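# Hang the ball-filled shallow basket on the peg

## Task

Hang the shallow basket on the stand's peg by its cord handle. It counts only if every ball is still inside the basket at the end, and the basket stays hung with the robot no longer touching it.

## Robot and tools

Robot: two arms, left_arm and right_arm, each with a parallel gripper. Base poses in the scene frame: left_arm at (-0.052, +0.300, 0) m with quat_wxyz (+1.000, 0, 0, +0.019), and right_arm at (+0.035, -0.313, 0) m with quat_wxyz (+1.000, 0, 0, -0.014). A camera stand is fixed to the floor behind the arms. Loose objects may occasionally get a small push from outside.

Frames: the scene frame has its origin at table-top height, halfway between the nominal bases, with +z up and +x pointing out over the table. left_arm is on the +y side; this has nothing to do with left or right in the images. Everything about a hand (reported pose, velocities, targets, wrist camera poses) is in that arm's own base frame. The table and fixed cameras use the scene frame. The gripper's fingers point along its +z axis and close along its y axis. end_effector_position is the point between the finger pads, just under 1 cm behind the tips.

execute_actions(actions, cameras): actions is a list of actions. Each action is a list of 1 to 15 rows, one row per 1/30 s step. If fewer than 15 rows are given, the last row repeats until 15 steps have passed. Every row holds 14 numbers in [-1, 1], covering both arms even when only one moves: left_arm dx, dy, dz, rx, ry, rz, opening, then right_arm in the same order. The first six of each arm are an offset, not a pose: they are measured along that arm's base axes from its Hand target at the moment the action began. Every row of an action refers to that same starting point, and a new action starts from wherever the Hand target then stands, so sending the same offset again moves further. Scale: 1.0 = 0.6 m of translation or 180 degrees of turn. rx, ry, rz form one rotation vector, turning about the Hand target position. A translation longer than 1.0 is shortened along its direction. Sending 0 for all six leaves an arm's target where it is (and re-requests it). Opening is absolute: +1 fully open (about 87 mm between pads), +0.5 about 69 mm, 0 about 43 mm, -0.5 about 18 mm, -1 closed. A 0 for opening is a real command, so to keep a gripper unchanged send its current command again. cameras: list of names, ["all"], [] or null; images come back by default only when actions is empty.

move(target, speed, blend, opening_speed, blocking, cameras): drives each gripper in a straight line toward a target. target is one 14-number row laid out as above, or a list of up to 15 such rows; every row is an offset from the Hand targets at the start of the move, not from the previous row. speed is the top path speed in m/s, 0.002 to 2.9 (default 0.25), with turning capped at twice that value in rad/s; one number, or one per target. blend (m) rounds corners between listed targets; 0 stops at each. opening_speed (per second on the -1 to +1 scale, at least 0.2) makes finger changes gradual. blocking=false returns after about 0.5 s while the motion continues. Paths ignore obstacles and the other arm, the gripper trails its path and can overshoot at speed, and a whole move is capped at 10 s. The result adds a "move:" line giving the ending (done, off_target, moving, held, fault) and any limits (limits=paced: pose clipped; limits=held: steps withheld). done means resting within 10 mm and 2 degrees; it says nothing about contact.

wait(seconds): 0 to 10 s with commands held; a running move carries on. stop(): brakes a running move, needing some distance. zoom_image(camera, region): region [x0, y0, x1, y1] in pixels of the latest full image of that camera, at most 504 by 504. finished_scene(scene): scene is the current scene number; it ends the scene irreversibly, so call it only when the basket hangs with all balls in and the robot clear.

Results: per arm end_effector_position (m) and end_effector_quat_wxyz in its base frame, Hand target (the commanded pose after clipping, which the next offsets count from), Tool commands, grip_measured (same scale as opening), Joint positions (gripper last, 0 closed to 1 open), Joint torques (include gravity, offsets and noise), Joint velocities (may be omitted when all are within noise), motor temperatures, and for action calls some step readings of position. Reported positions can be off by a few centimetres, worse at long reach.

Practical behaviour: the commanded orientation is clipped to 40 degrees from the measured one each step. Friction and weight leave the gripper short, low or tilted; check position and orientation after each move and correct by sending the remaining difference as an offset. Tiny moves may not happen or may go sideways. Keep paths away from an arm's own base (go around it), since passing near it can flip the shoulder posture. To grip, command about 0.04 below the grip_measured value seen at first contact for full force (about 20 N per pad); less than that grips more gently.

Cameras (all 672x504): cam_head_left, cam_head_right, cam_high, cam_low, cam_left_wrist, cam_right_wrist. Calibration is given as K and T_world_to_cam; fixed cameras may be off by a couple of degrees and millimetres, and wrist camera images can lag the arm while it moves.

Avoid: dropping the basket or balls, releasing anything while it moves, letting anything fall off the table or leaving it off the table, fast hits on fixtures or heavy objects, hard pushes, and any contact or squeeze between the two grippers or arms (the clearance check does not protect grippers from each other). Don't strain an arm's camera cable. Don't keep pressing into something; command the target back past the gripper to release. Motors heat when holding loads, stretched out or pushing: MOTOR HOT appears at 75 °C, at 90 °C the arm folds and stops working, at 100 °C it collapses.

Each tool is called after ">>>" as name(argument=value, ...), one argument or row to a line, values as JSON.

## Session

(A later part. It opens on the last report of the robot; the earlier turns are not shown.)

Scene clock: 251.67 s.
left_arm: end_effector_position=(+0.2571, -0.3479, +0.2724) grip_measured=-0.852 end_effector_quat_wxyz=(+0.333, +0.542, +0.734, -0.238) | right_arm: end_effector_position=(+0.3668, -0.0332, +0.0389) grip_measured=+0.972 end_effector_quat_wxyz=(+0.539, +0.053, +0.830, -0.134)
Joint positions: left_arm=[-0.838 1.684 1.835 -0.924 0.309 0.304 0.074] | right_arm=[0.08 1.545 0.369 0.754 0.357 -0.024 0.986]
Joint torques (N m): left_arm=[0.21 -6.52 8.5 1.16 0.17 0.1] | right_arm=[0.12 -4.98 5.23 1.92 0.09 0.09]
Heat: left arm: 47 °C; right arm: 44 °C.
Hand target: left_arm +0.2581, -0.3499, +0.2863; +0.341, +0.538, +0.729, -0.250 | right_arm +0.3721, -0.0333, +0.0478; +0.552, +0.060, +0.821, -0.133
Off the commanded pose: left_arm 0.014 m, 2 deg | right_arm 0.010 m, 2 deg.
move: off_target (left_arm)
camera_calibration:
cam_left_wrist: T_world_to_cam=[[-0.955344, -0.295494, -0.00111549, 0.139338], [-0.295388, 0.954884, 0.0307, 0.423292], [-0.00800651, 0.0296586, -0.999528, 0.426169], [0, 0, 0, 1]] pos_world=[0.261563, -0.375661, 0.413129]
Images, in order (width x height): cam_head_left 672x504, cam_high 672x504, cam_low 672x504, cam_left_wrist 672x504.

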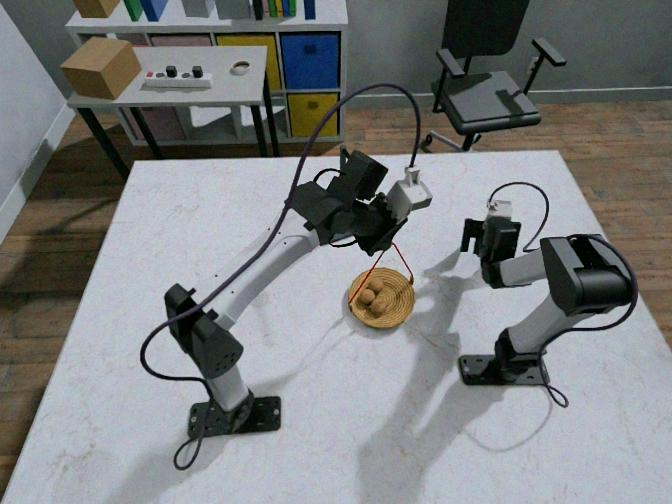

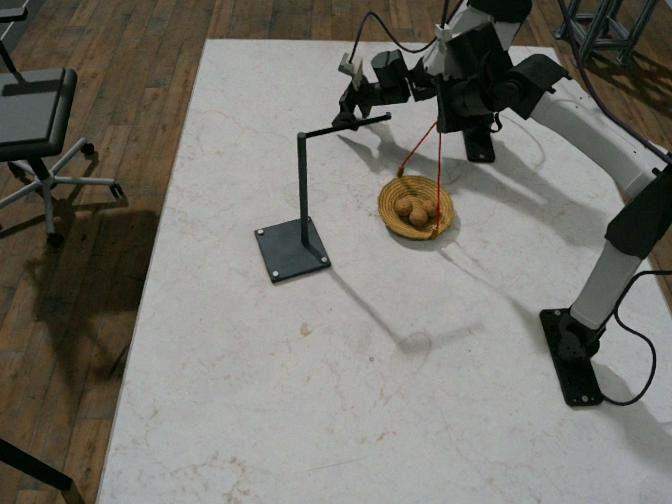

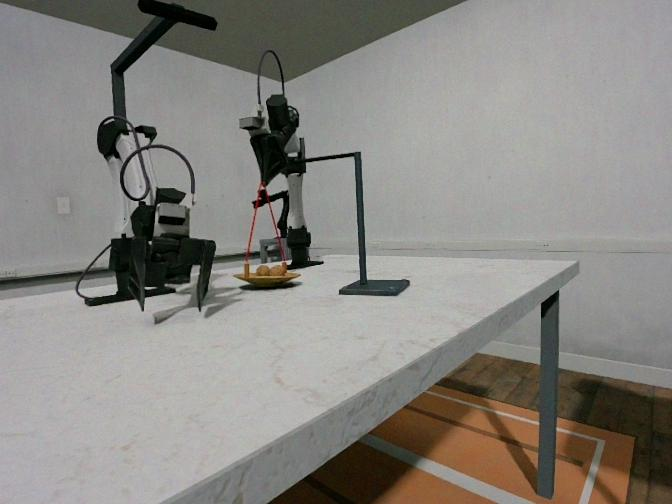

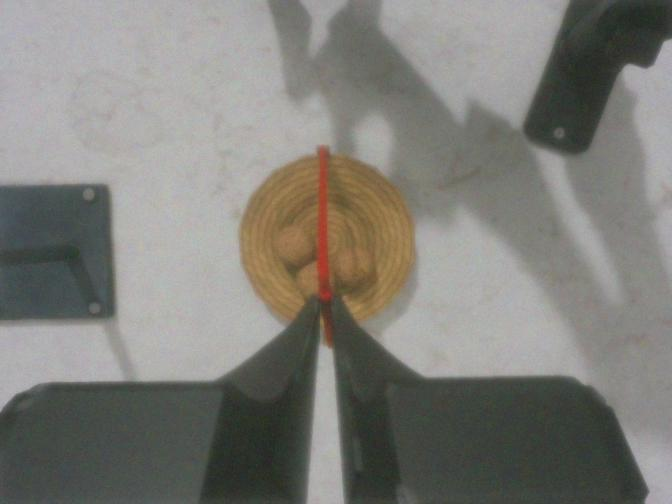

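>>> move(
  target=[
    [0,0,0.1,0,0,0,-1,0,0,0,0,0,0,1],
    [0.07,0.005,0.165,0,0,0,-1,0,0,0,0,0,0,1],
  ],
  speed=0.08,
  blend=[0.03,0],
  cameras=["cam_high","cam_low","cam_left_wrist","cam_head_left","cam_head_right"],
)

>>> zoom_image(
  camera="cam_low",
  region=[220, 130, 430, 310],
)

>>> zoom_image(
  camera="cam_high",
  region=[230, 90, 510, 300],
)

>>> zoom_image(
  camera="cam_head_right",
  region=[290, 140, 450, 340],
)

Scene clock: 296.03 s.
left_arm: end_effector_position=(+0.2995, -0.3440, +0.3745) grip_measured=-0.852 end_effector_quat_wxyz=(+0.384, +0.510, +0.726, -0.256) | right_arm: end_effector_position=(+0.3668, -0.0332, +0.0389) grip_measured=+0.972 end_effector_quat_wxyz=(+0.539, +0.053, +0.830, -0.134)
Joint positions: left_arm=[-0.739 2.082 2.835 -1.416 0.373 0.302 0.074] | right_arm=[0.08 1.545 0.369 0.754 0.357 -0.024 0.986]
Joint torques (N m): left_arm=[-0.09 -7.45 5.78 1.49 0.22 0.3] | right_arm=[0.1 -4.98 5.24 1.93 0.09 0.09]
Motor temperatures (°C): left_arm=[31 44 47 36 29 28 33] | right_arm=[27 38 34 45 26 31 29]
Heat: left arm: 47 °C; right arm: 45 °C.
Hand target: left_arm +0.3001, -0.3468, +0.3853; +0.341, +0.538, +0.729, -0.250 | right_arm +0.3721, -0.0333, +0.0478; +0.552, +0.060, +0.821, -0.133
Off the commanded pose: left_arm 0.011 m, 6 deg | right_arm 0.010 m, 2 deg.
elbow stopped short (left arm): the move would have taken joint 3 (elbow) straighter than the controller allows.
move: off_target (left_arm); blend cut to 0.0287 m at target 1
camera_calibration:
cam_left_wrist: T_world_to_cam=[[-0.938557, -0.344981, -0.00990814, 0.162388], [-0.342926, 0.935433, -0.0858302, 0.480165], [0.0388782, -0.0771588, -0.996261, 0.47646], [0, 0, 0, 1]] pos_world=[0.298547, -0.356378, 0.5175]
Images, in order (width x height): cam_head_left 672x504, cam_head_right 672x504, cam_high 672x504, cam_low 672x504, cam_left_wrist 672x504.

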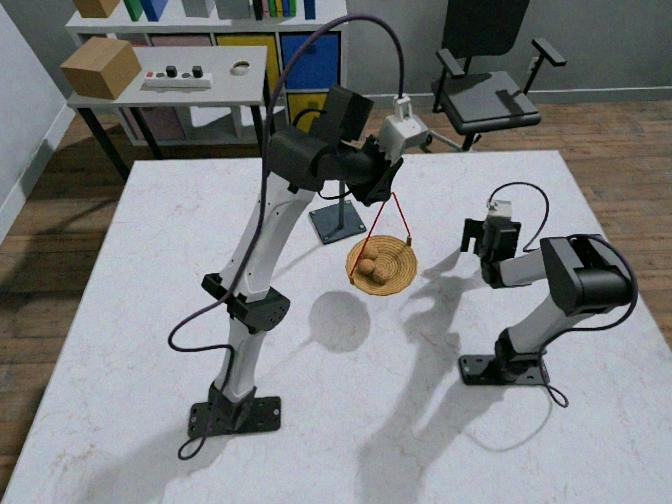

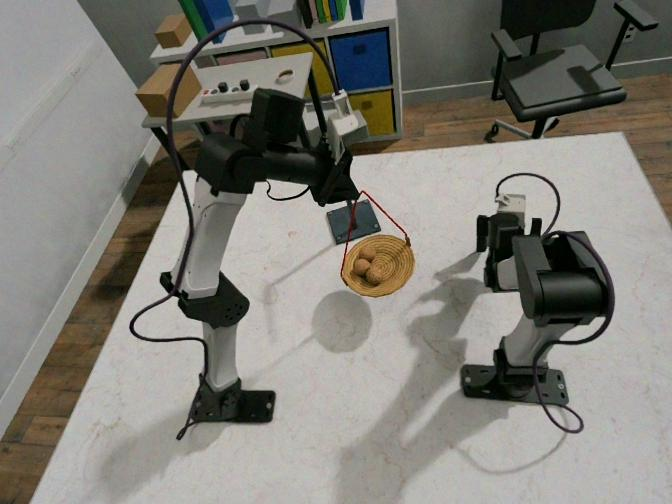

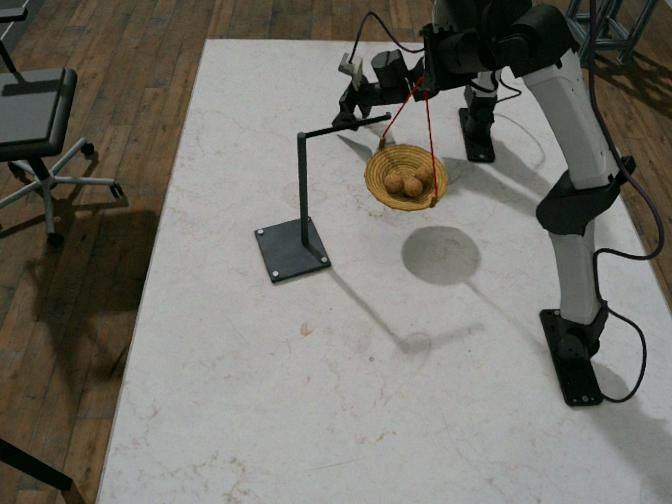

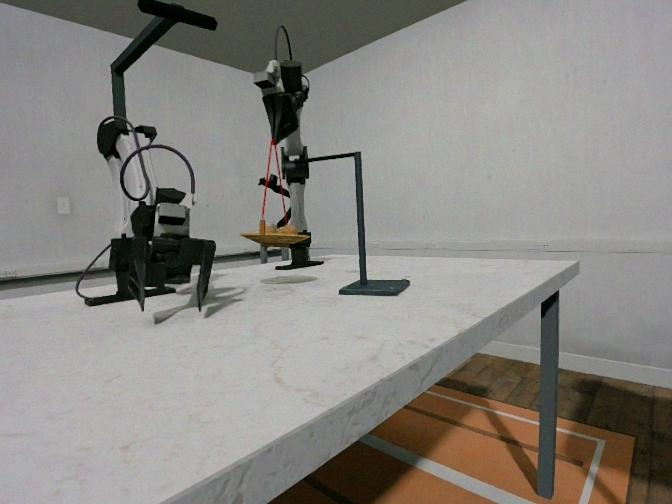

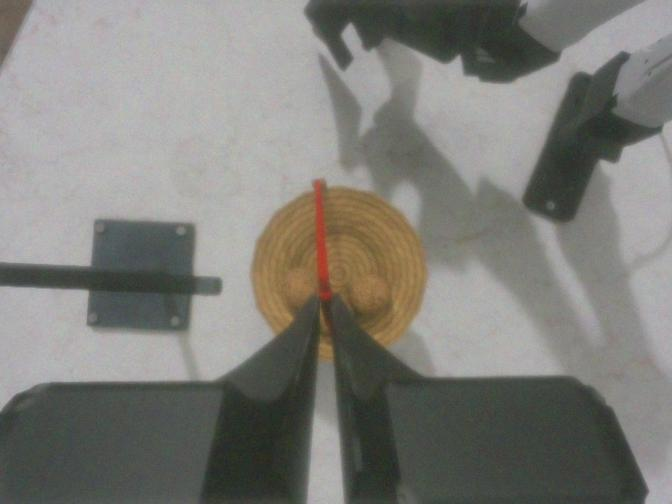

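Scaled by 2.400 from the camera's 672x504 image, which has a finer 960x720 frame.

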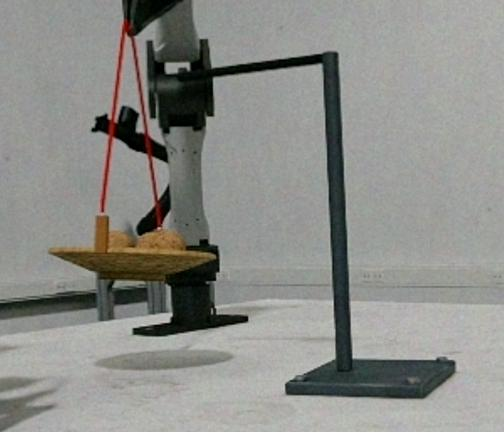

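Scaled by 1.800 from the camera's 672x504 image, which has a finer 960x720 frame.

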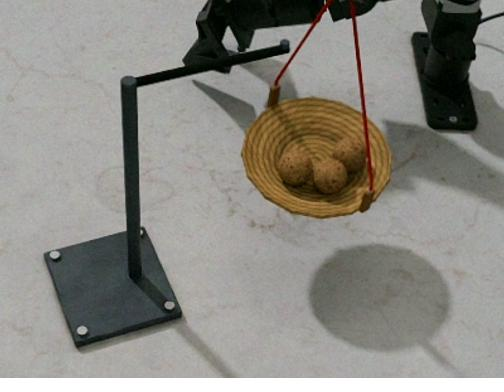

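Scaled by 2.520 from the camera's 672x504 image, which has a finer 960x720 frame.

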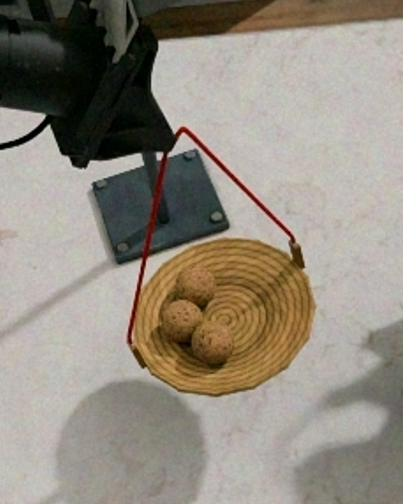

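>>> move(
  target=[0.018,-0.005,-0.012,-0.064,-0.02,0.043,-1,0,0,0,0,0,0,1],
  speed=0.08,
  cameras=["cam_low","cam_left_wrist"],
)

>>> zoom_image(
  camera="cam_low",
  region=[220, 130, 430, 310],
)

Scene clock: 336.57 s.
left_arm: end_effector_position=(+0.3047, -0.3496, +0.3413) grip_measured=-0.852 end_effector_quat_wxyz=(+0.371, +0.470, +0.753, -0.273) | right_arm: end_effector_position=(+0.3668, -0.0332, +0.0389) grip_measured=+0.972 end_effector_quat_wxyz=(+0.539, +0.053, +0.830, -0.134)
Joint positions: left_arm=[-0.733 1.873 2.301 -1.094 0.372 0.201 0.074] | right_arm=[0.08 1.545 0.369 0.754 0.357 -0.024 0.986]
Joint torques (N m): left_arm=[0.03 -12.12 4.07 2.23 -0.09 0.09] | right_arm=[0.08 -5 5.23 1.93 0.1 0.09]
Heat: left arm: 45 °C; right arm: 45 °C.
Hand target: left_arm +0.3109, -0.3499, +0.3781; +0.432, +0.459, +0.724, -0.282 | right_arm +0.3721, -0.0333, +0.0478; +0.552, +0.060, +0.821, -0.133
Off the commanded pose: left_arm 0.037 m, 8 deg | right_arm 0.010 m, 2 deg.
move: off_target (left_arm)
camera_calibration:
cam_left_wrist: T_world_to_cam=[[-0.911391, -0.405044, 0.0728341, 0.10748], [-0.410245, 0.908213, -0.0827507, 0.494191], [-0.0326312, -0.105298, -0.993905, 0.45391], [0, 0, 0, 1]] pos_world=[0.315508, -0.357501, 0.48421]
Images, in order (width x height): cam_low 672x504, cam_left_wrist 672x504.

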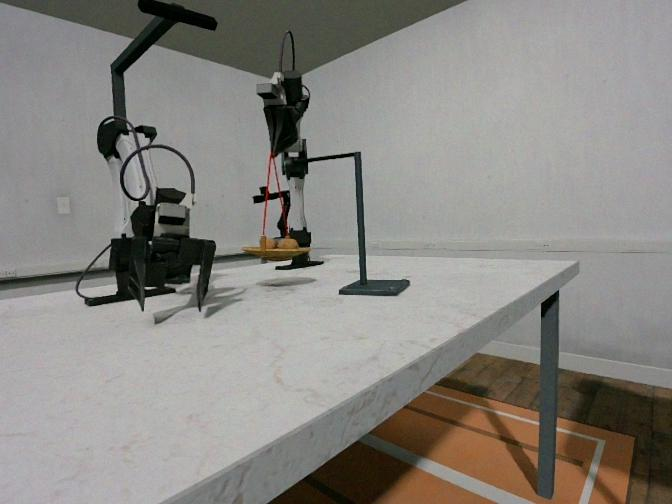

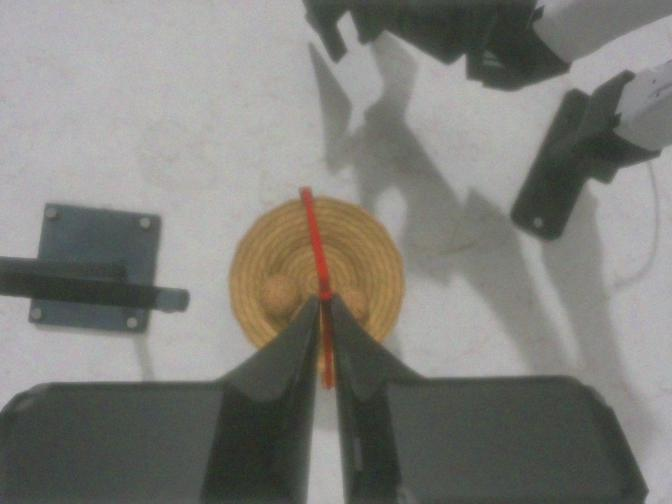

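Scaled by 2.400 from the camera's 672x504 image, which has a finer 960x720 frame.

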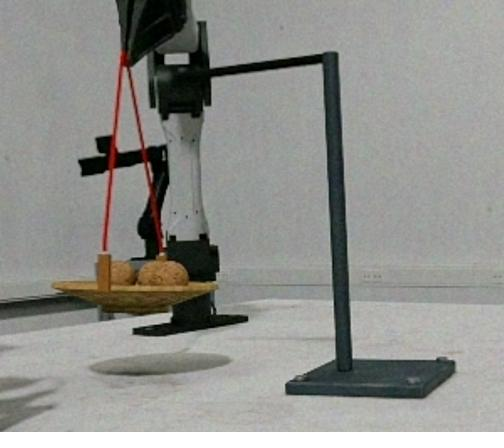

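>>> move(
  target=[0.0,0,0.03,0,0,0,-1,0,0,0,0,0,0,1],
  speed=0.06,
  cameras=["cam_low","cam_left_wrist"],
)

Scene clock: 348.87 s.
left_arm: end_effector_position=(+0.3084, -0.3526, +0.3840) grip_measured=-0.852 end_effector_quat_wxyz=(+0.418, +0.465, +0.728, -0.281) | right_arm: end_effector_position=(+0.3668, -0.0332, +0.0389) grip_measured=+0.972 end_effector_quat_wxyz=(+0.539, +0.053, +0.830, -0.134)
Joint positions: left_arm=[-0.733 1.919 2.498 -1.136 0.37 0.198 0.074] | right_arm=[0.08 1.545 0.369 0.754 0.357 -0.024 0.986]
Joint torques (N m): left_arm=[-0.05 -7.25 7.1 1.4 -0.11 0.1] | right_arm=[0.08 -4.97 5.24 1.92 0.09 0.09]
Motor temperatures (°C): left_arm=[31 47 42 39 29 28 33] | right_arm=[27 38 34 45 26 31 29]
Heat: left arm: 47 °C; right arm: 45 °C.
Hand target: left_arm +0.3108, -0.3499, +0.3961; +0.432, +0.459, +0.724, -0.282 | right_arm +0.3721, -0.0333, +0.0478; +0.552, +0.060, +0.821, -0.133
Off the commanded pose: left_arm 0.013 m, 2 deg | right_arm 0.010 m, 2 deg.
move: off_target (left_arm)
camera_calibration:
cam_left_wrist: T_world_to_cam=[[-0.914287, -0.403948, 0.0300878, 0.124127], [-0.402433, 0.897372, -0.181026, 0.533503], [0.0461253, -0.177618, -0.983018, 0.442141], [0, 0, 0, 1]] pos_world=[0.307793, -0.350078, 0.527476]
Images, in order (width x height): cam_low 672x504, cam_left_wrist 672x504.

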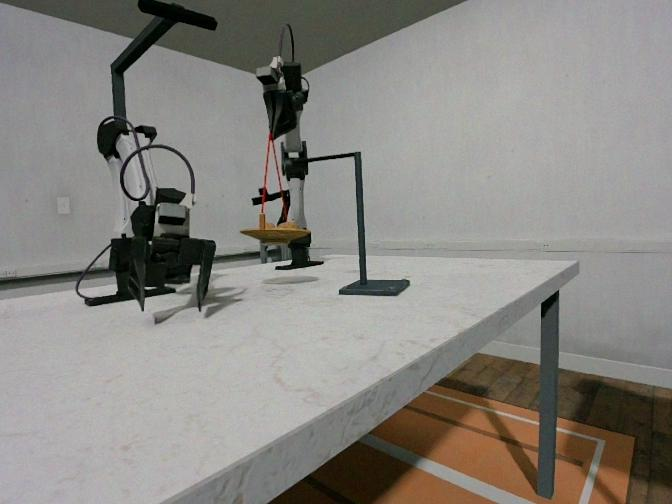

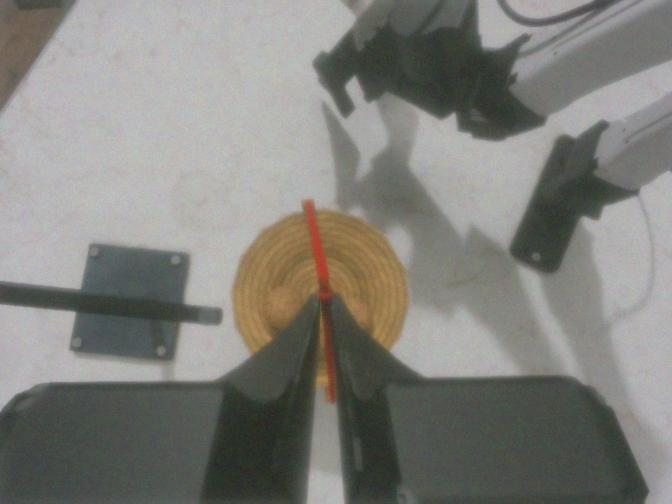

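>>> move(
  target=[0.078,0.037,0,0,0,0,-1,0,0,0,0,0,0,1],
  speed=0.06,
  cameras=["cam_low","cam_left_wrist","cam_high","cam_head_right"],
)

>>> zoom_image(
  camera="cam_low",
  region=[220, 110, 430, 290],
)

>>> zoom_image(
  camera="cam_high",
  region=[290, 40, 510, 205],
)

>>> zoom_image(
  camera="cam_head_right",
  region=[290, 140, 450, 340],
)

Scene clock: 363.03 s.
left_arm: end_effector_position=(+0.3590, -0.3274, +0.3883) grip_measured=-0.852 end_effector_quat_wxyz=(+0.433, +0.444, +0.734, -0.278) | right_arm: end_effector_position=(+0.3668, -0.0332, +0.0389) grip_measured=+0.972 end_effector_quat_wxyz=(+0.539, +0.053, +0.830, -0.134)
Joint positions: left_arm=[-0.6 2.113 2.832 -1.269 0.45 0.233 0.074] | right_arm=[0.08 1.545 0.369 0.754 0.357 -0.024 0.986]
Joint torques (N m): left_arm=[-0.2 -7.62 6.12 1.38 0.24 0.35] | right_arm=[0.1 -5 5.24 1.93 0.1 0.09]
Heat: left arm: 46 °C; right arm: 45 °C.
Hand target: left_arm +0.3578, -0.3276, +0.3960; +0.432, +0.458, +0.724, -0.281 | right_arm +0.3721, -0.0333, +0.0478; +0.552, +0.060, +0.821, -0.133
Off the commanded pose: left_arm 0.008 m, 2 deg | right_arm 0.010 m, 2 deg.
elbow stopped short (left arm): the move would have taken joint 3 (elbow) straighter than the controller allows.
move: done
camera_calibration:
cam_left_wrist: T_world_to_cam=[[-0.894022, -0.446779, 0.0333686, 0.157957], [-0.443578, 0.872227, -0.206055, 0.548305], [0.062956, -0.199019, -0.977971, 0.433537], [0, 0, 0, 1]] pos_world=[0.357139, -0.321392, 0.531697]
Images, in order (width x height): cam_head_right 672x504, cam_high 672x504, cam_low 672x504, cam_left_wrist 672x504.

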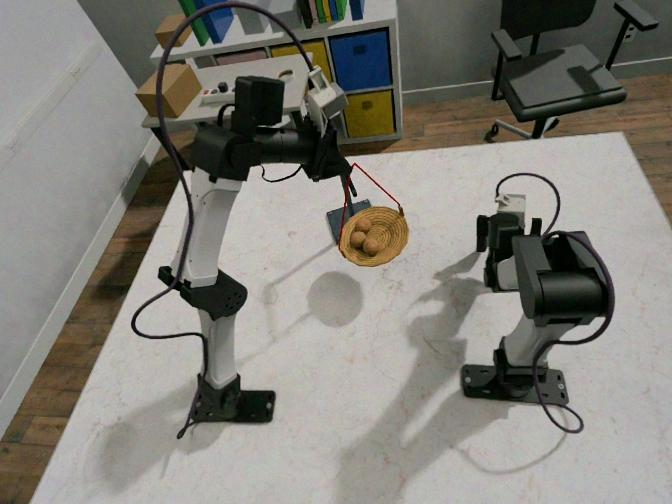

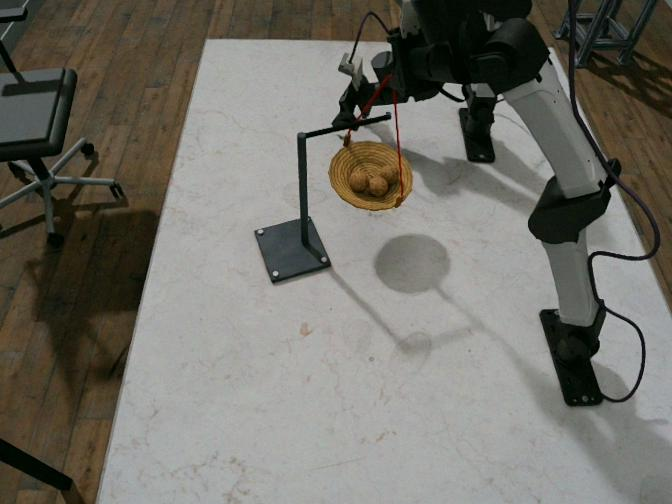

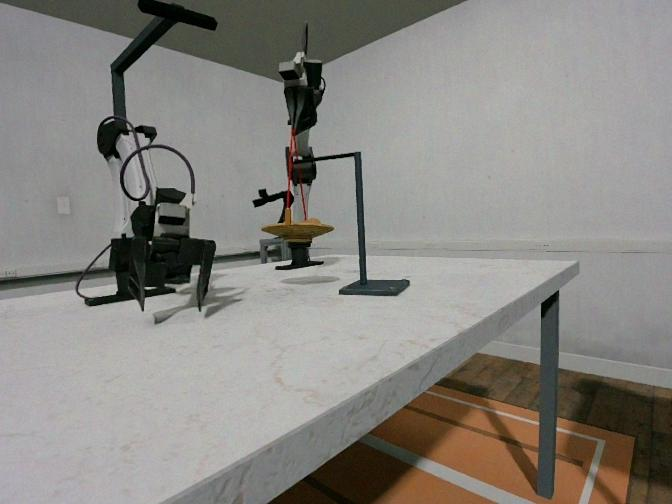

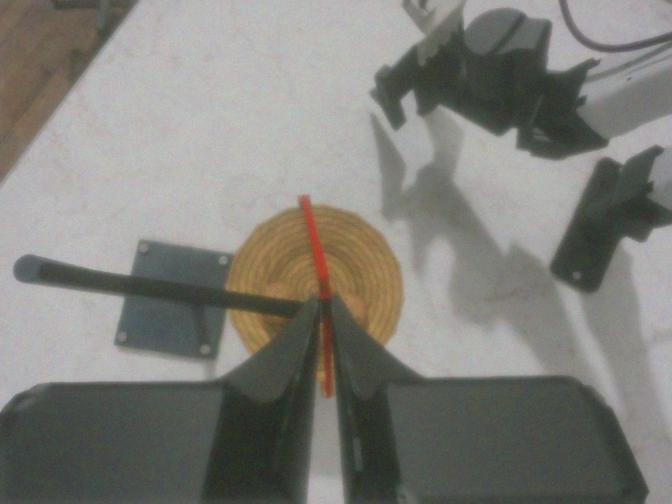

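Scaled by 2.400 from the camera's 672x504 image, which has a finer 960x720 frame.

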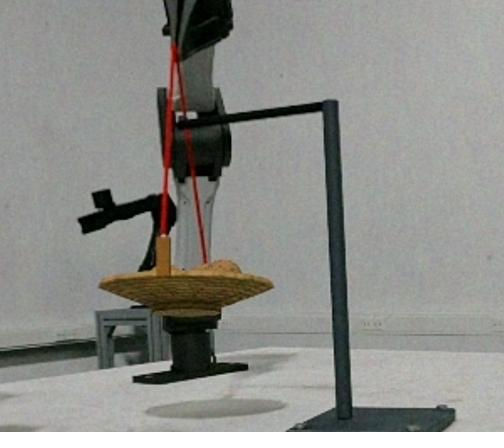

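Scaled by 2.291 from the camera's 672x504 image, which has a finer 960x720 frame.

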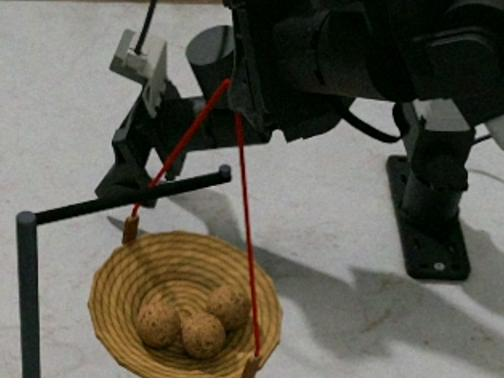

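Scaled by 2.520 from the camera's 672x504 image, which has a finer 960x720 frame.

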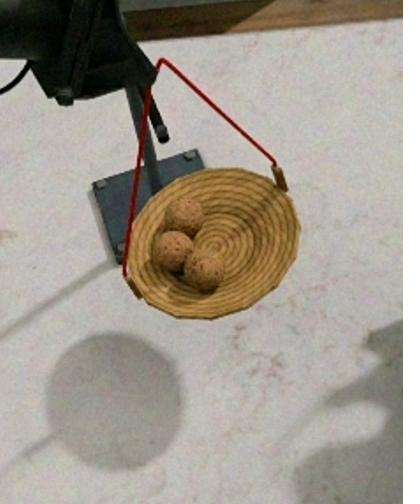

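>>> move(
  target=[0.08,0.0245,-0.02,-0.03,-0.0136,0,-1,0,0,0,0,0,0,1],
  speed=0.06,
  cameras=["cam_low","cam_left_wrist","cam_high","cam_head_right"],
)

>>> zoom_image(
  camera="cam_low",
  region=[220, 110, 430, 290],
)

>>> zoom_image(
  camera="cam_high",
  region=[290, 40, 510, 205],
)

Scene clock: 376.50 s.
left_arm: end_effector_position=(+0.3941, -0.3046, +0.3697) grip_measured=-0.852 end_effector_quat_wxyz=(+0.421, +0.436, +0.737, -0.298) | right_arm: end_effector_position=(+0.3668, -0.0332, +0.0389) grip_measured=+0.972 end_effector_quat_wxyz=(+0.539, +0.053, +0.830, -0.134)
Joint positions: left_arm=[-0.484 2.169 2.832 -1.257 0.577 0.271 0.074] | right_arm=[0.08 1.545 0.369 0.754 0.357 -0.024 0.986]
Joint torques (N m): left_arm=[-0.28 -8.54 3.54 2.24 0.31 0.34] | right_arm=[0.09 -5 5.24 1.92 0.1 0.09]
Heat: left arm: 47 °C; right arm: 45 °C.
Hand target: left_arm +0.4057, -0.3130, +0.3841; +0.468, +0.444, +0.701, -0.305 | right_arm +0.3721, -0.0333, +0.0478; +0.552, +0.060, +0.821, -0.133
Off the commanded pose: left_arm 0.020 m, 7 deg | right_arm 0.010 m, 2 deg.
move: off_target (left_arm)
camera_calibration:
cam_left_wrist: T_world_to_cam=[[-0.895708, -0.437251, 0.0807418, 0.186168], [-0.44419, 0.871725, -0.206859, 0.540538], [0.0200647, -0.22115, -0.975033, 0.426777], [0, 0, 0, 1]] pos_world=[0.39829, -0.295417, 0.512906]
Images, in order (width x height): cam_head_right 672x504, cam_high 672x504, cam_low 672x504, cam_left_wrist 672x504.

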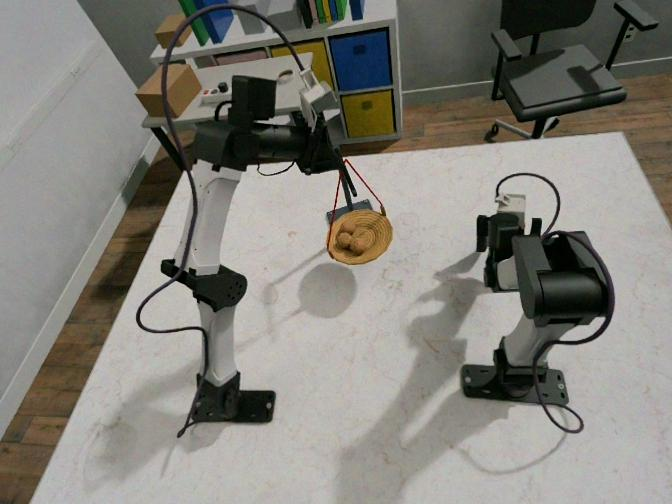

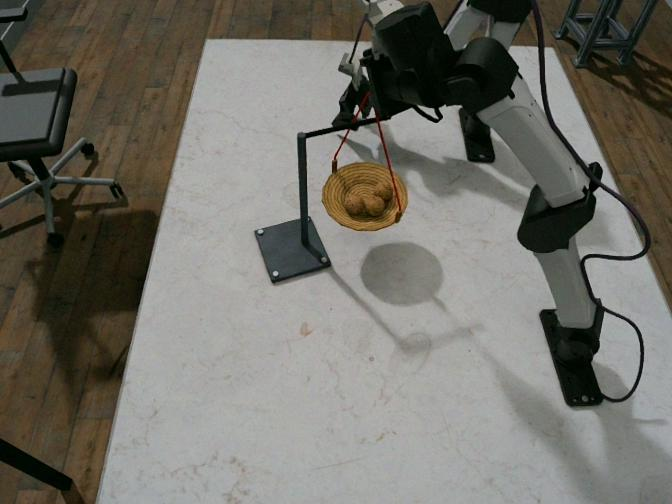

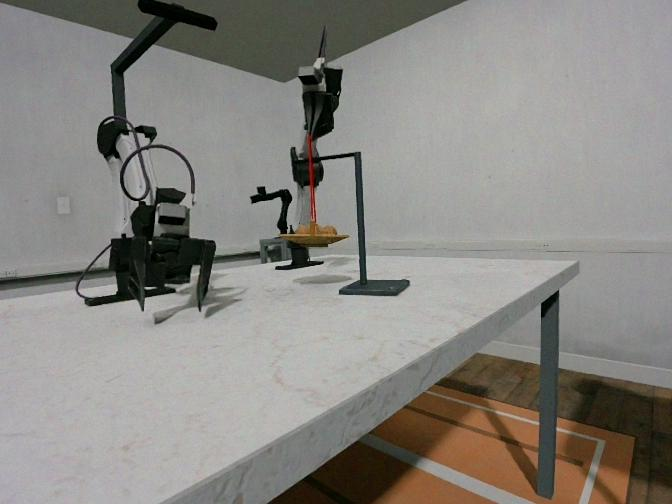

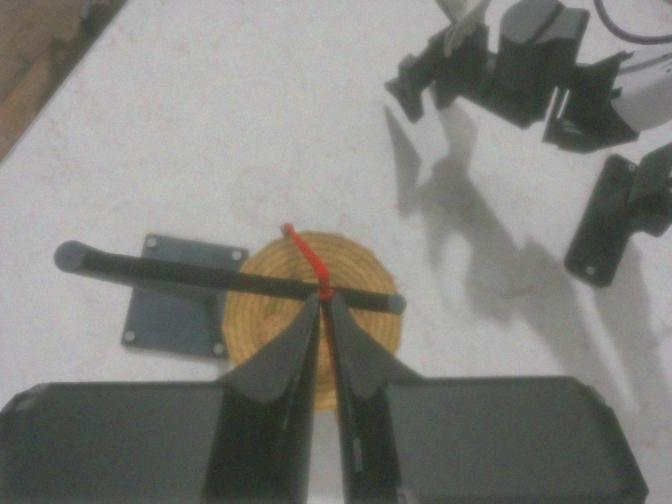

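Scaled by 2.400 from the camera's 672x504 image, which has a finer 960x720 frame.

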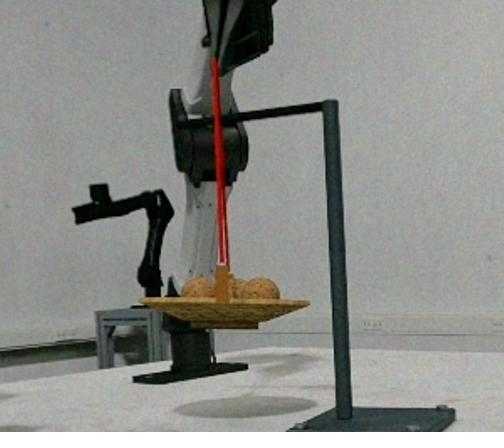

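Scaled by 2.291 from the camera's 672x504 image, which has a finer 960x720 frame.

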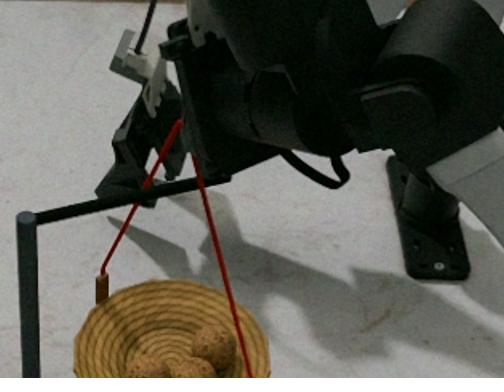

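>>> move(
  target=[0,-0.01,-0.04,0,0,0,-1,0,0,0,0,0,0,1],
  speed=0.05,
  cameras=["cam_low","cam_left_wrist","cam_high","cam_head_right"],
)

>>> zoom_image(
  camera="cam_low",
  region=[220, 110, 430, 290],
)

>>> zoom_image(
  camera="cam_high",
  region=[290, 40, 510, 205],
)

Scene clock: 389.60 s.
left_arm: end_effector_position=(+0.4013, -0.3095, +0.3266) grip_measured=-0.907 end_effector_quat_wxyz=(+0.412, +0.437, +0.740, -0.302) | right_arm: end_effector_position=(+0.3668, -0.0332, +0.0389) grip_measured=+0.972 end_effector_quat_wxyz=(+0.539, +0.053, +0.830, -0.134)
Joint positions: left_arm=[-0.483 1.971 2.286 -0.929 0.588 0.273 0.047] | right_arm=[0.08 1.545 0.369 0.754 0.357 -0.024 0.986]
Joint torques (N m): left_arm=[-1.57 -11.96 3.99 2.42 0.1 0.12] | right_arm=[0.09 -4.97 5.23 1.92 0.09 0.09]
Heat: left arm: 48 °C; right arm: 46 °C.
Hand target: left_arm +0.4056, -0.3190, +0.3602; +0.468, +0.444, +0.701, -0.306 | right_arm +0.3721, -0.0333, +0.0478; +0.552, +0.060, +0.821, -0.133
Off the commanded pose: left_arm 0.035 m, 8 deg | right_arm 0.010 m, 2 deg.
move: off_target (left_arm)
camera_calibration:
cam_left_wrist: T_world_to_cam=[[-0.897594, -0.430162, 0.096361, 0.1918], [-0.440822, 0.876358, -0.194095, 0.534977], [-0.000954248, -0.216697, -0.976238, 0.393699], [0, 0, 0, 1]] pos_world=[0.408364, -0.301013, 0.469699]
Images, in order (width x height): cam_head_right 672x504, cam_high 672x504, cam_low 672x504, cam_left_wrist 672x504.

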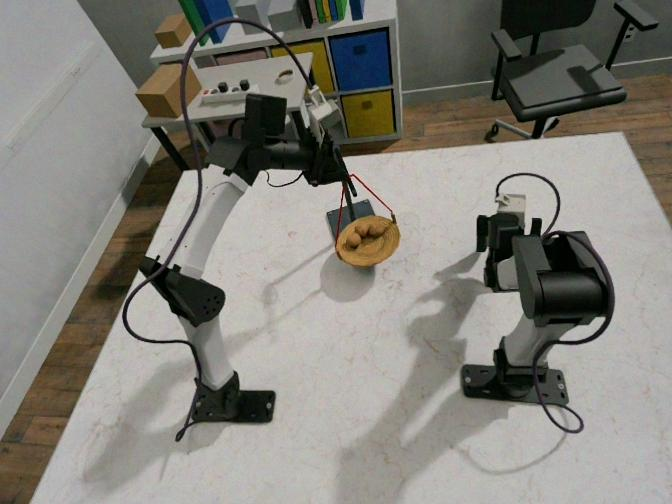

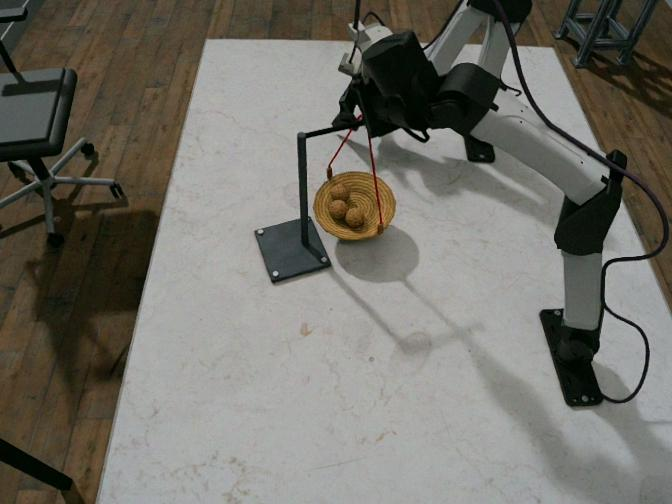

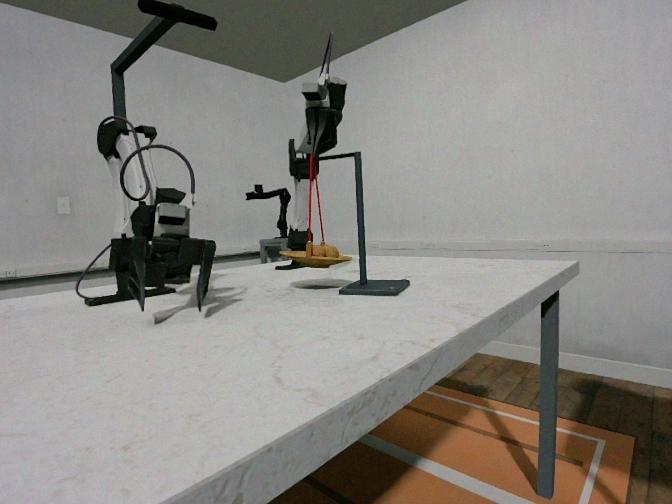

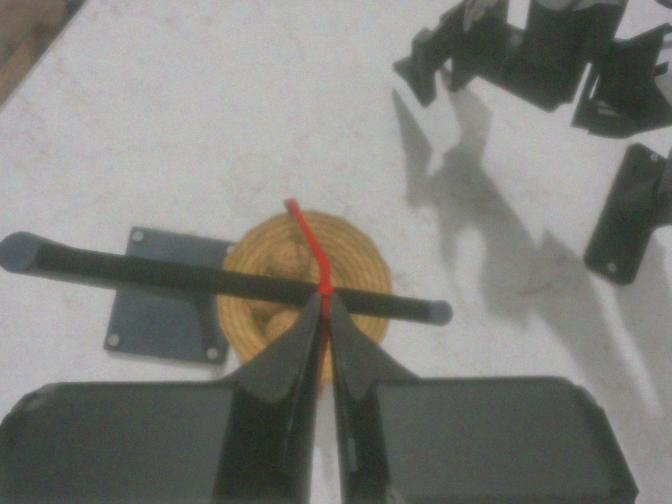

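Scaled by 2.400 from the camera's 672x504 image, which has a finer 960x720 frame.

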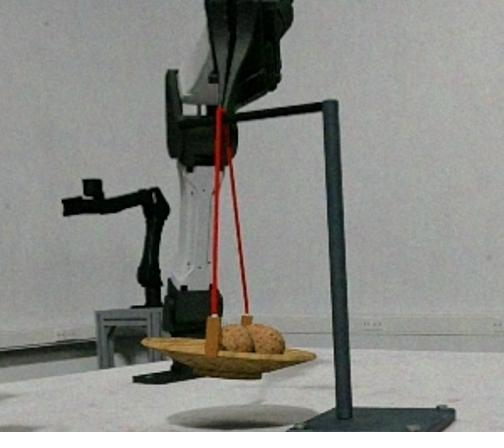

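Scaled by 2.291 from the camera's 672x504 image, which has a finer 960x720 frame.

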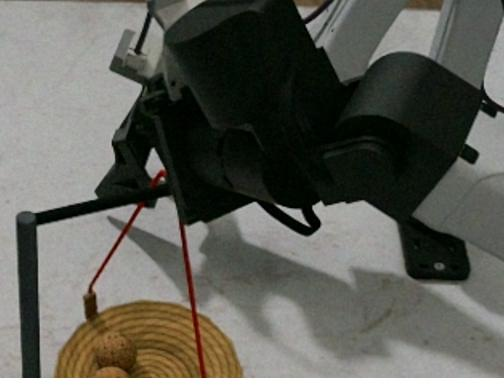

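>>> move(
  target=[
    [0,0,-0.012,0,0,0,-1,0,0,0,0,0,0,1],
    [0,0,-0.012,0,0,0,-0.55,0,0,0,0,0,0,1],
  ],
  speed=0.04,
  opening_speed=0.4,
  cameras=["cam_low","cam_left_wrist","cam_high","cam_head_right"],
)

>>> zoom_image(
  camera="cam_low",
  region=[220, 110, 430, 290],
)

>>> zoom_image(
  camera="cam_high",
  region=[290, 40, 510, 205],
)

Scene clock: 403.33 s.
left_arm: end_effector_position=(+0.4081, -0.3116, +0.3326) grip_measured=-0.550 end_effector_quat_wxyz=(+0.439, +0.437, +0.727, -0.297) | right_arm: end_effector_position=(+0.3668, -0.0332, +0.0389) grip_measured=+0.972 end_effector_quat_wxyz=(+0.539, +0.053, +0.830, -0.134)
Joint positions: left_arm=[-0.483 1.94 2.223 -0.835 0.579 0.271 0.225] | right_arm=[0.08 1.545 0.369 0.754 0.357 -0.024 0.986]
Joint torques (N m): left_arm=[-1.65 -10.89 3.84 2.03 0.17 0.12] | right_arm=[0.09 -4.98 5.24 1.93 0.09 0.09]
Motor temperatures (°C): left_arm=[31 52 40 42 29 28 33] | right_arm=[27 38 34 46 26 31 28]
Heat: left arm: 52 °C; right arm: 46 °C.
Hand target: left_arm +0.4056, -0.3190, +0.3530; +0.468, +0.444, +0.701, -0.306 | right_arm +0.3721, -0.0333, +0.0478; +0.552, +0.060, +0.821, -0.133
Off the commanded pose: left_arm 0.022 m, 5 deg | right_arm 0.010 m, 2 deg.
move: off_target (left_arm); target 2's new opening was sent with left_arm's hand 0.029 m and 7 deg from that target
camera_calibration:
cam_left_wrist: T_world_to_cam=[[-0.898246, -0.435766, 0.0571135, 0.208012], [-0.436036, 0.867356, -0.23993, 0.551419], [0.0550155, -0.24042, -0.969109, 0.366427], [0, 0, 0, 1]] pos_world=[0.407125, -0.299536, 0.47553]
Images, in order (width x height): cam_head_right 672x504, cam_high 672x504, cam_low 672x504, cam_left_wrist 672x504.

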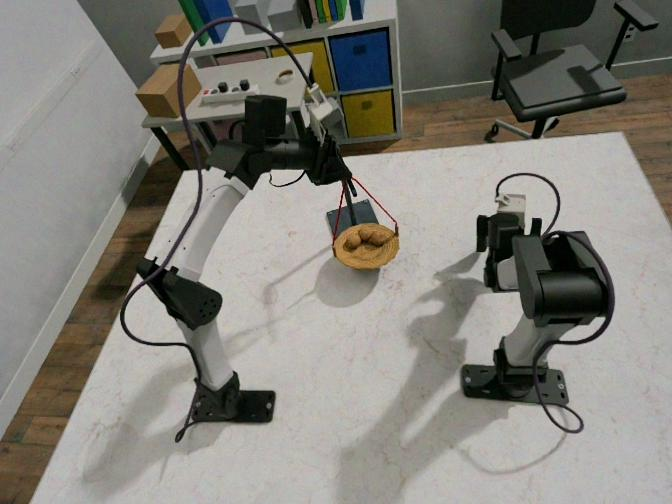

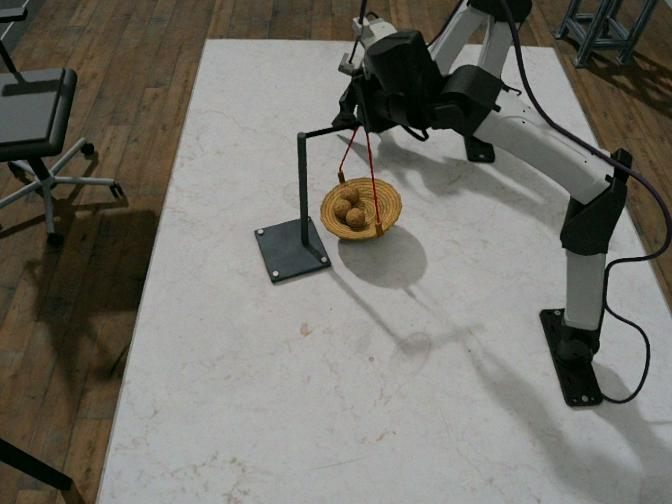

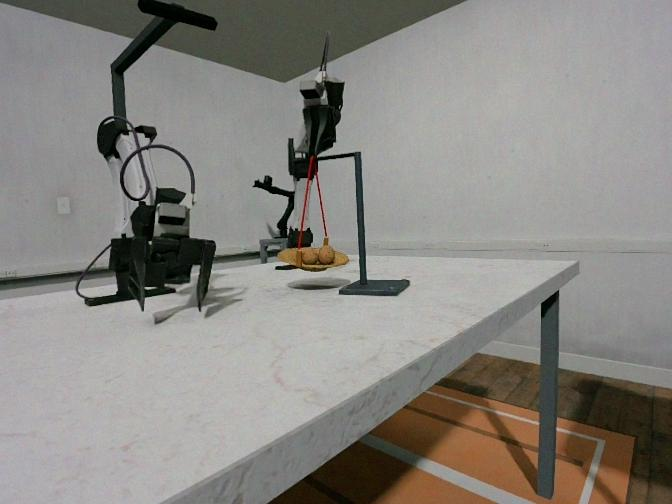

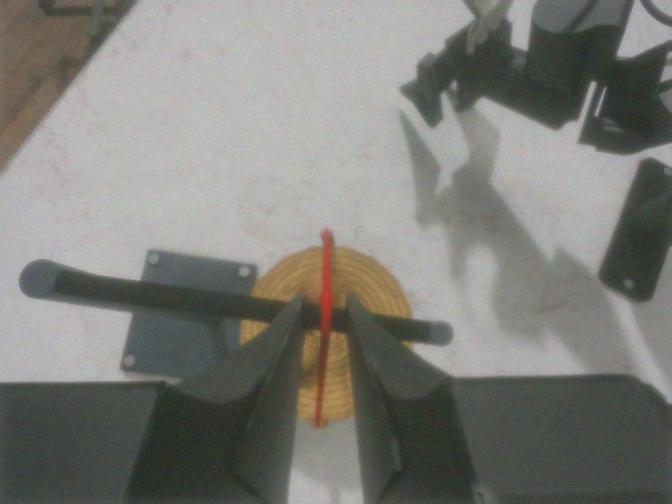

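Scaled by 2.400 from the camera's 672x504 image, which has a finer 960x720 frame.

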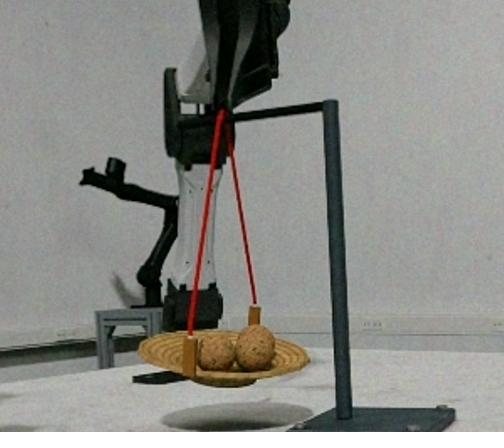

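Scaled by 2.291 from the camera's 672x504 image, which has a finer 960x720 frame.

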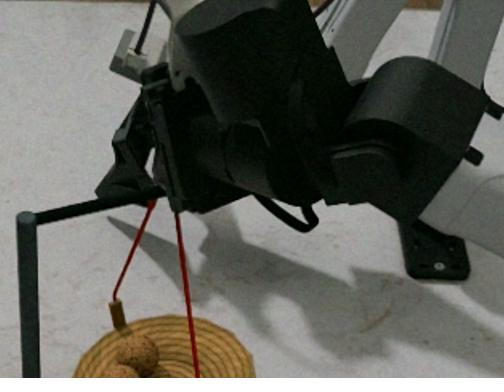

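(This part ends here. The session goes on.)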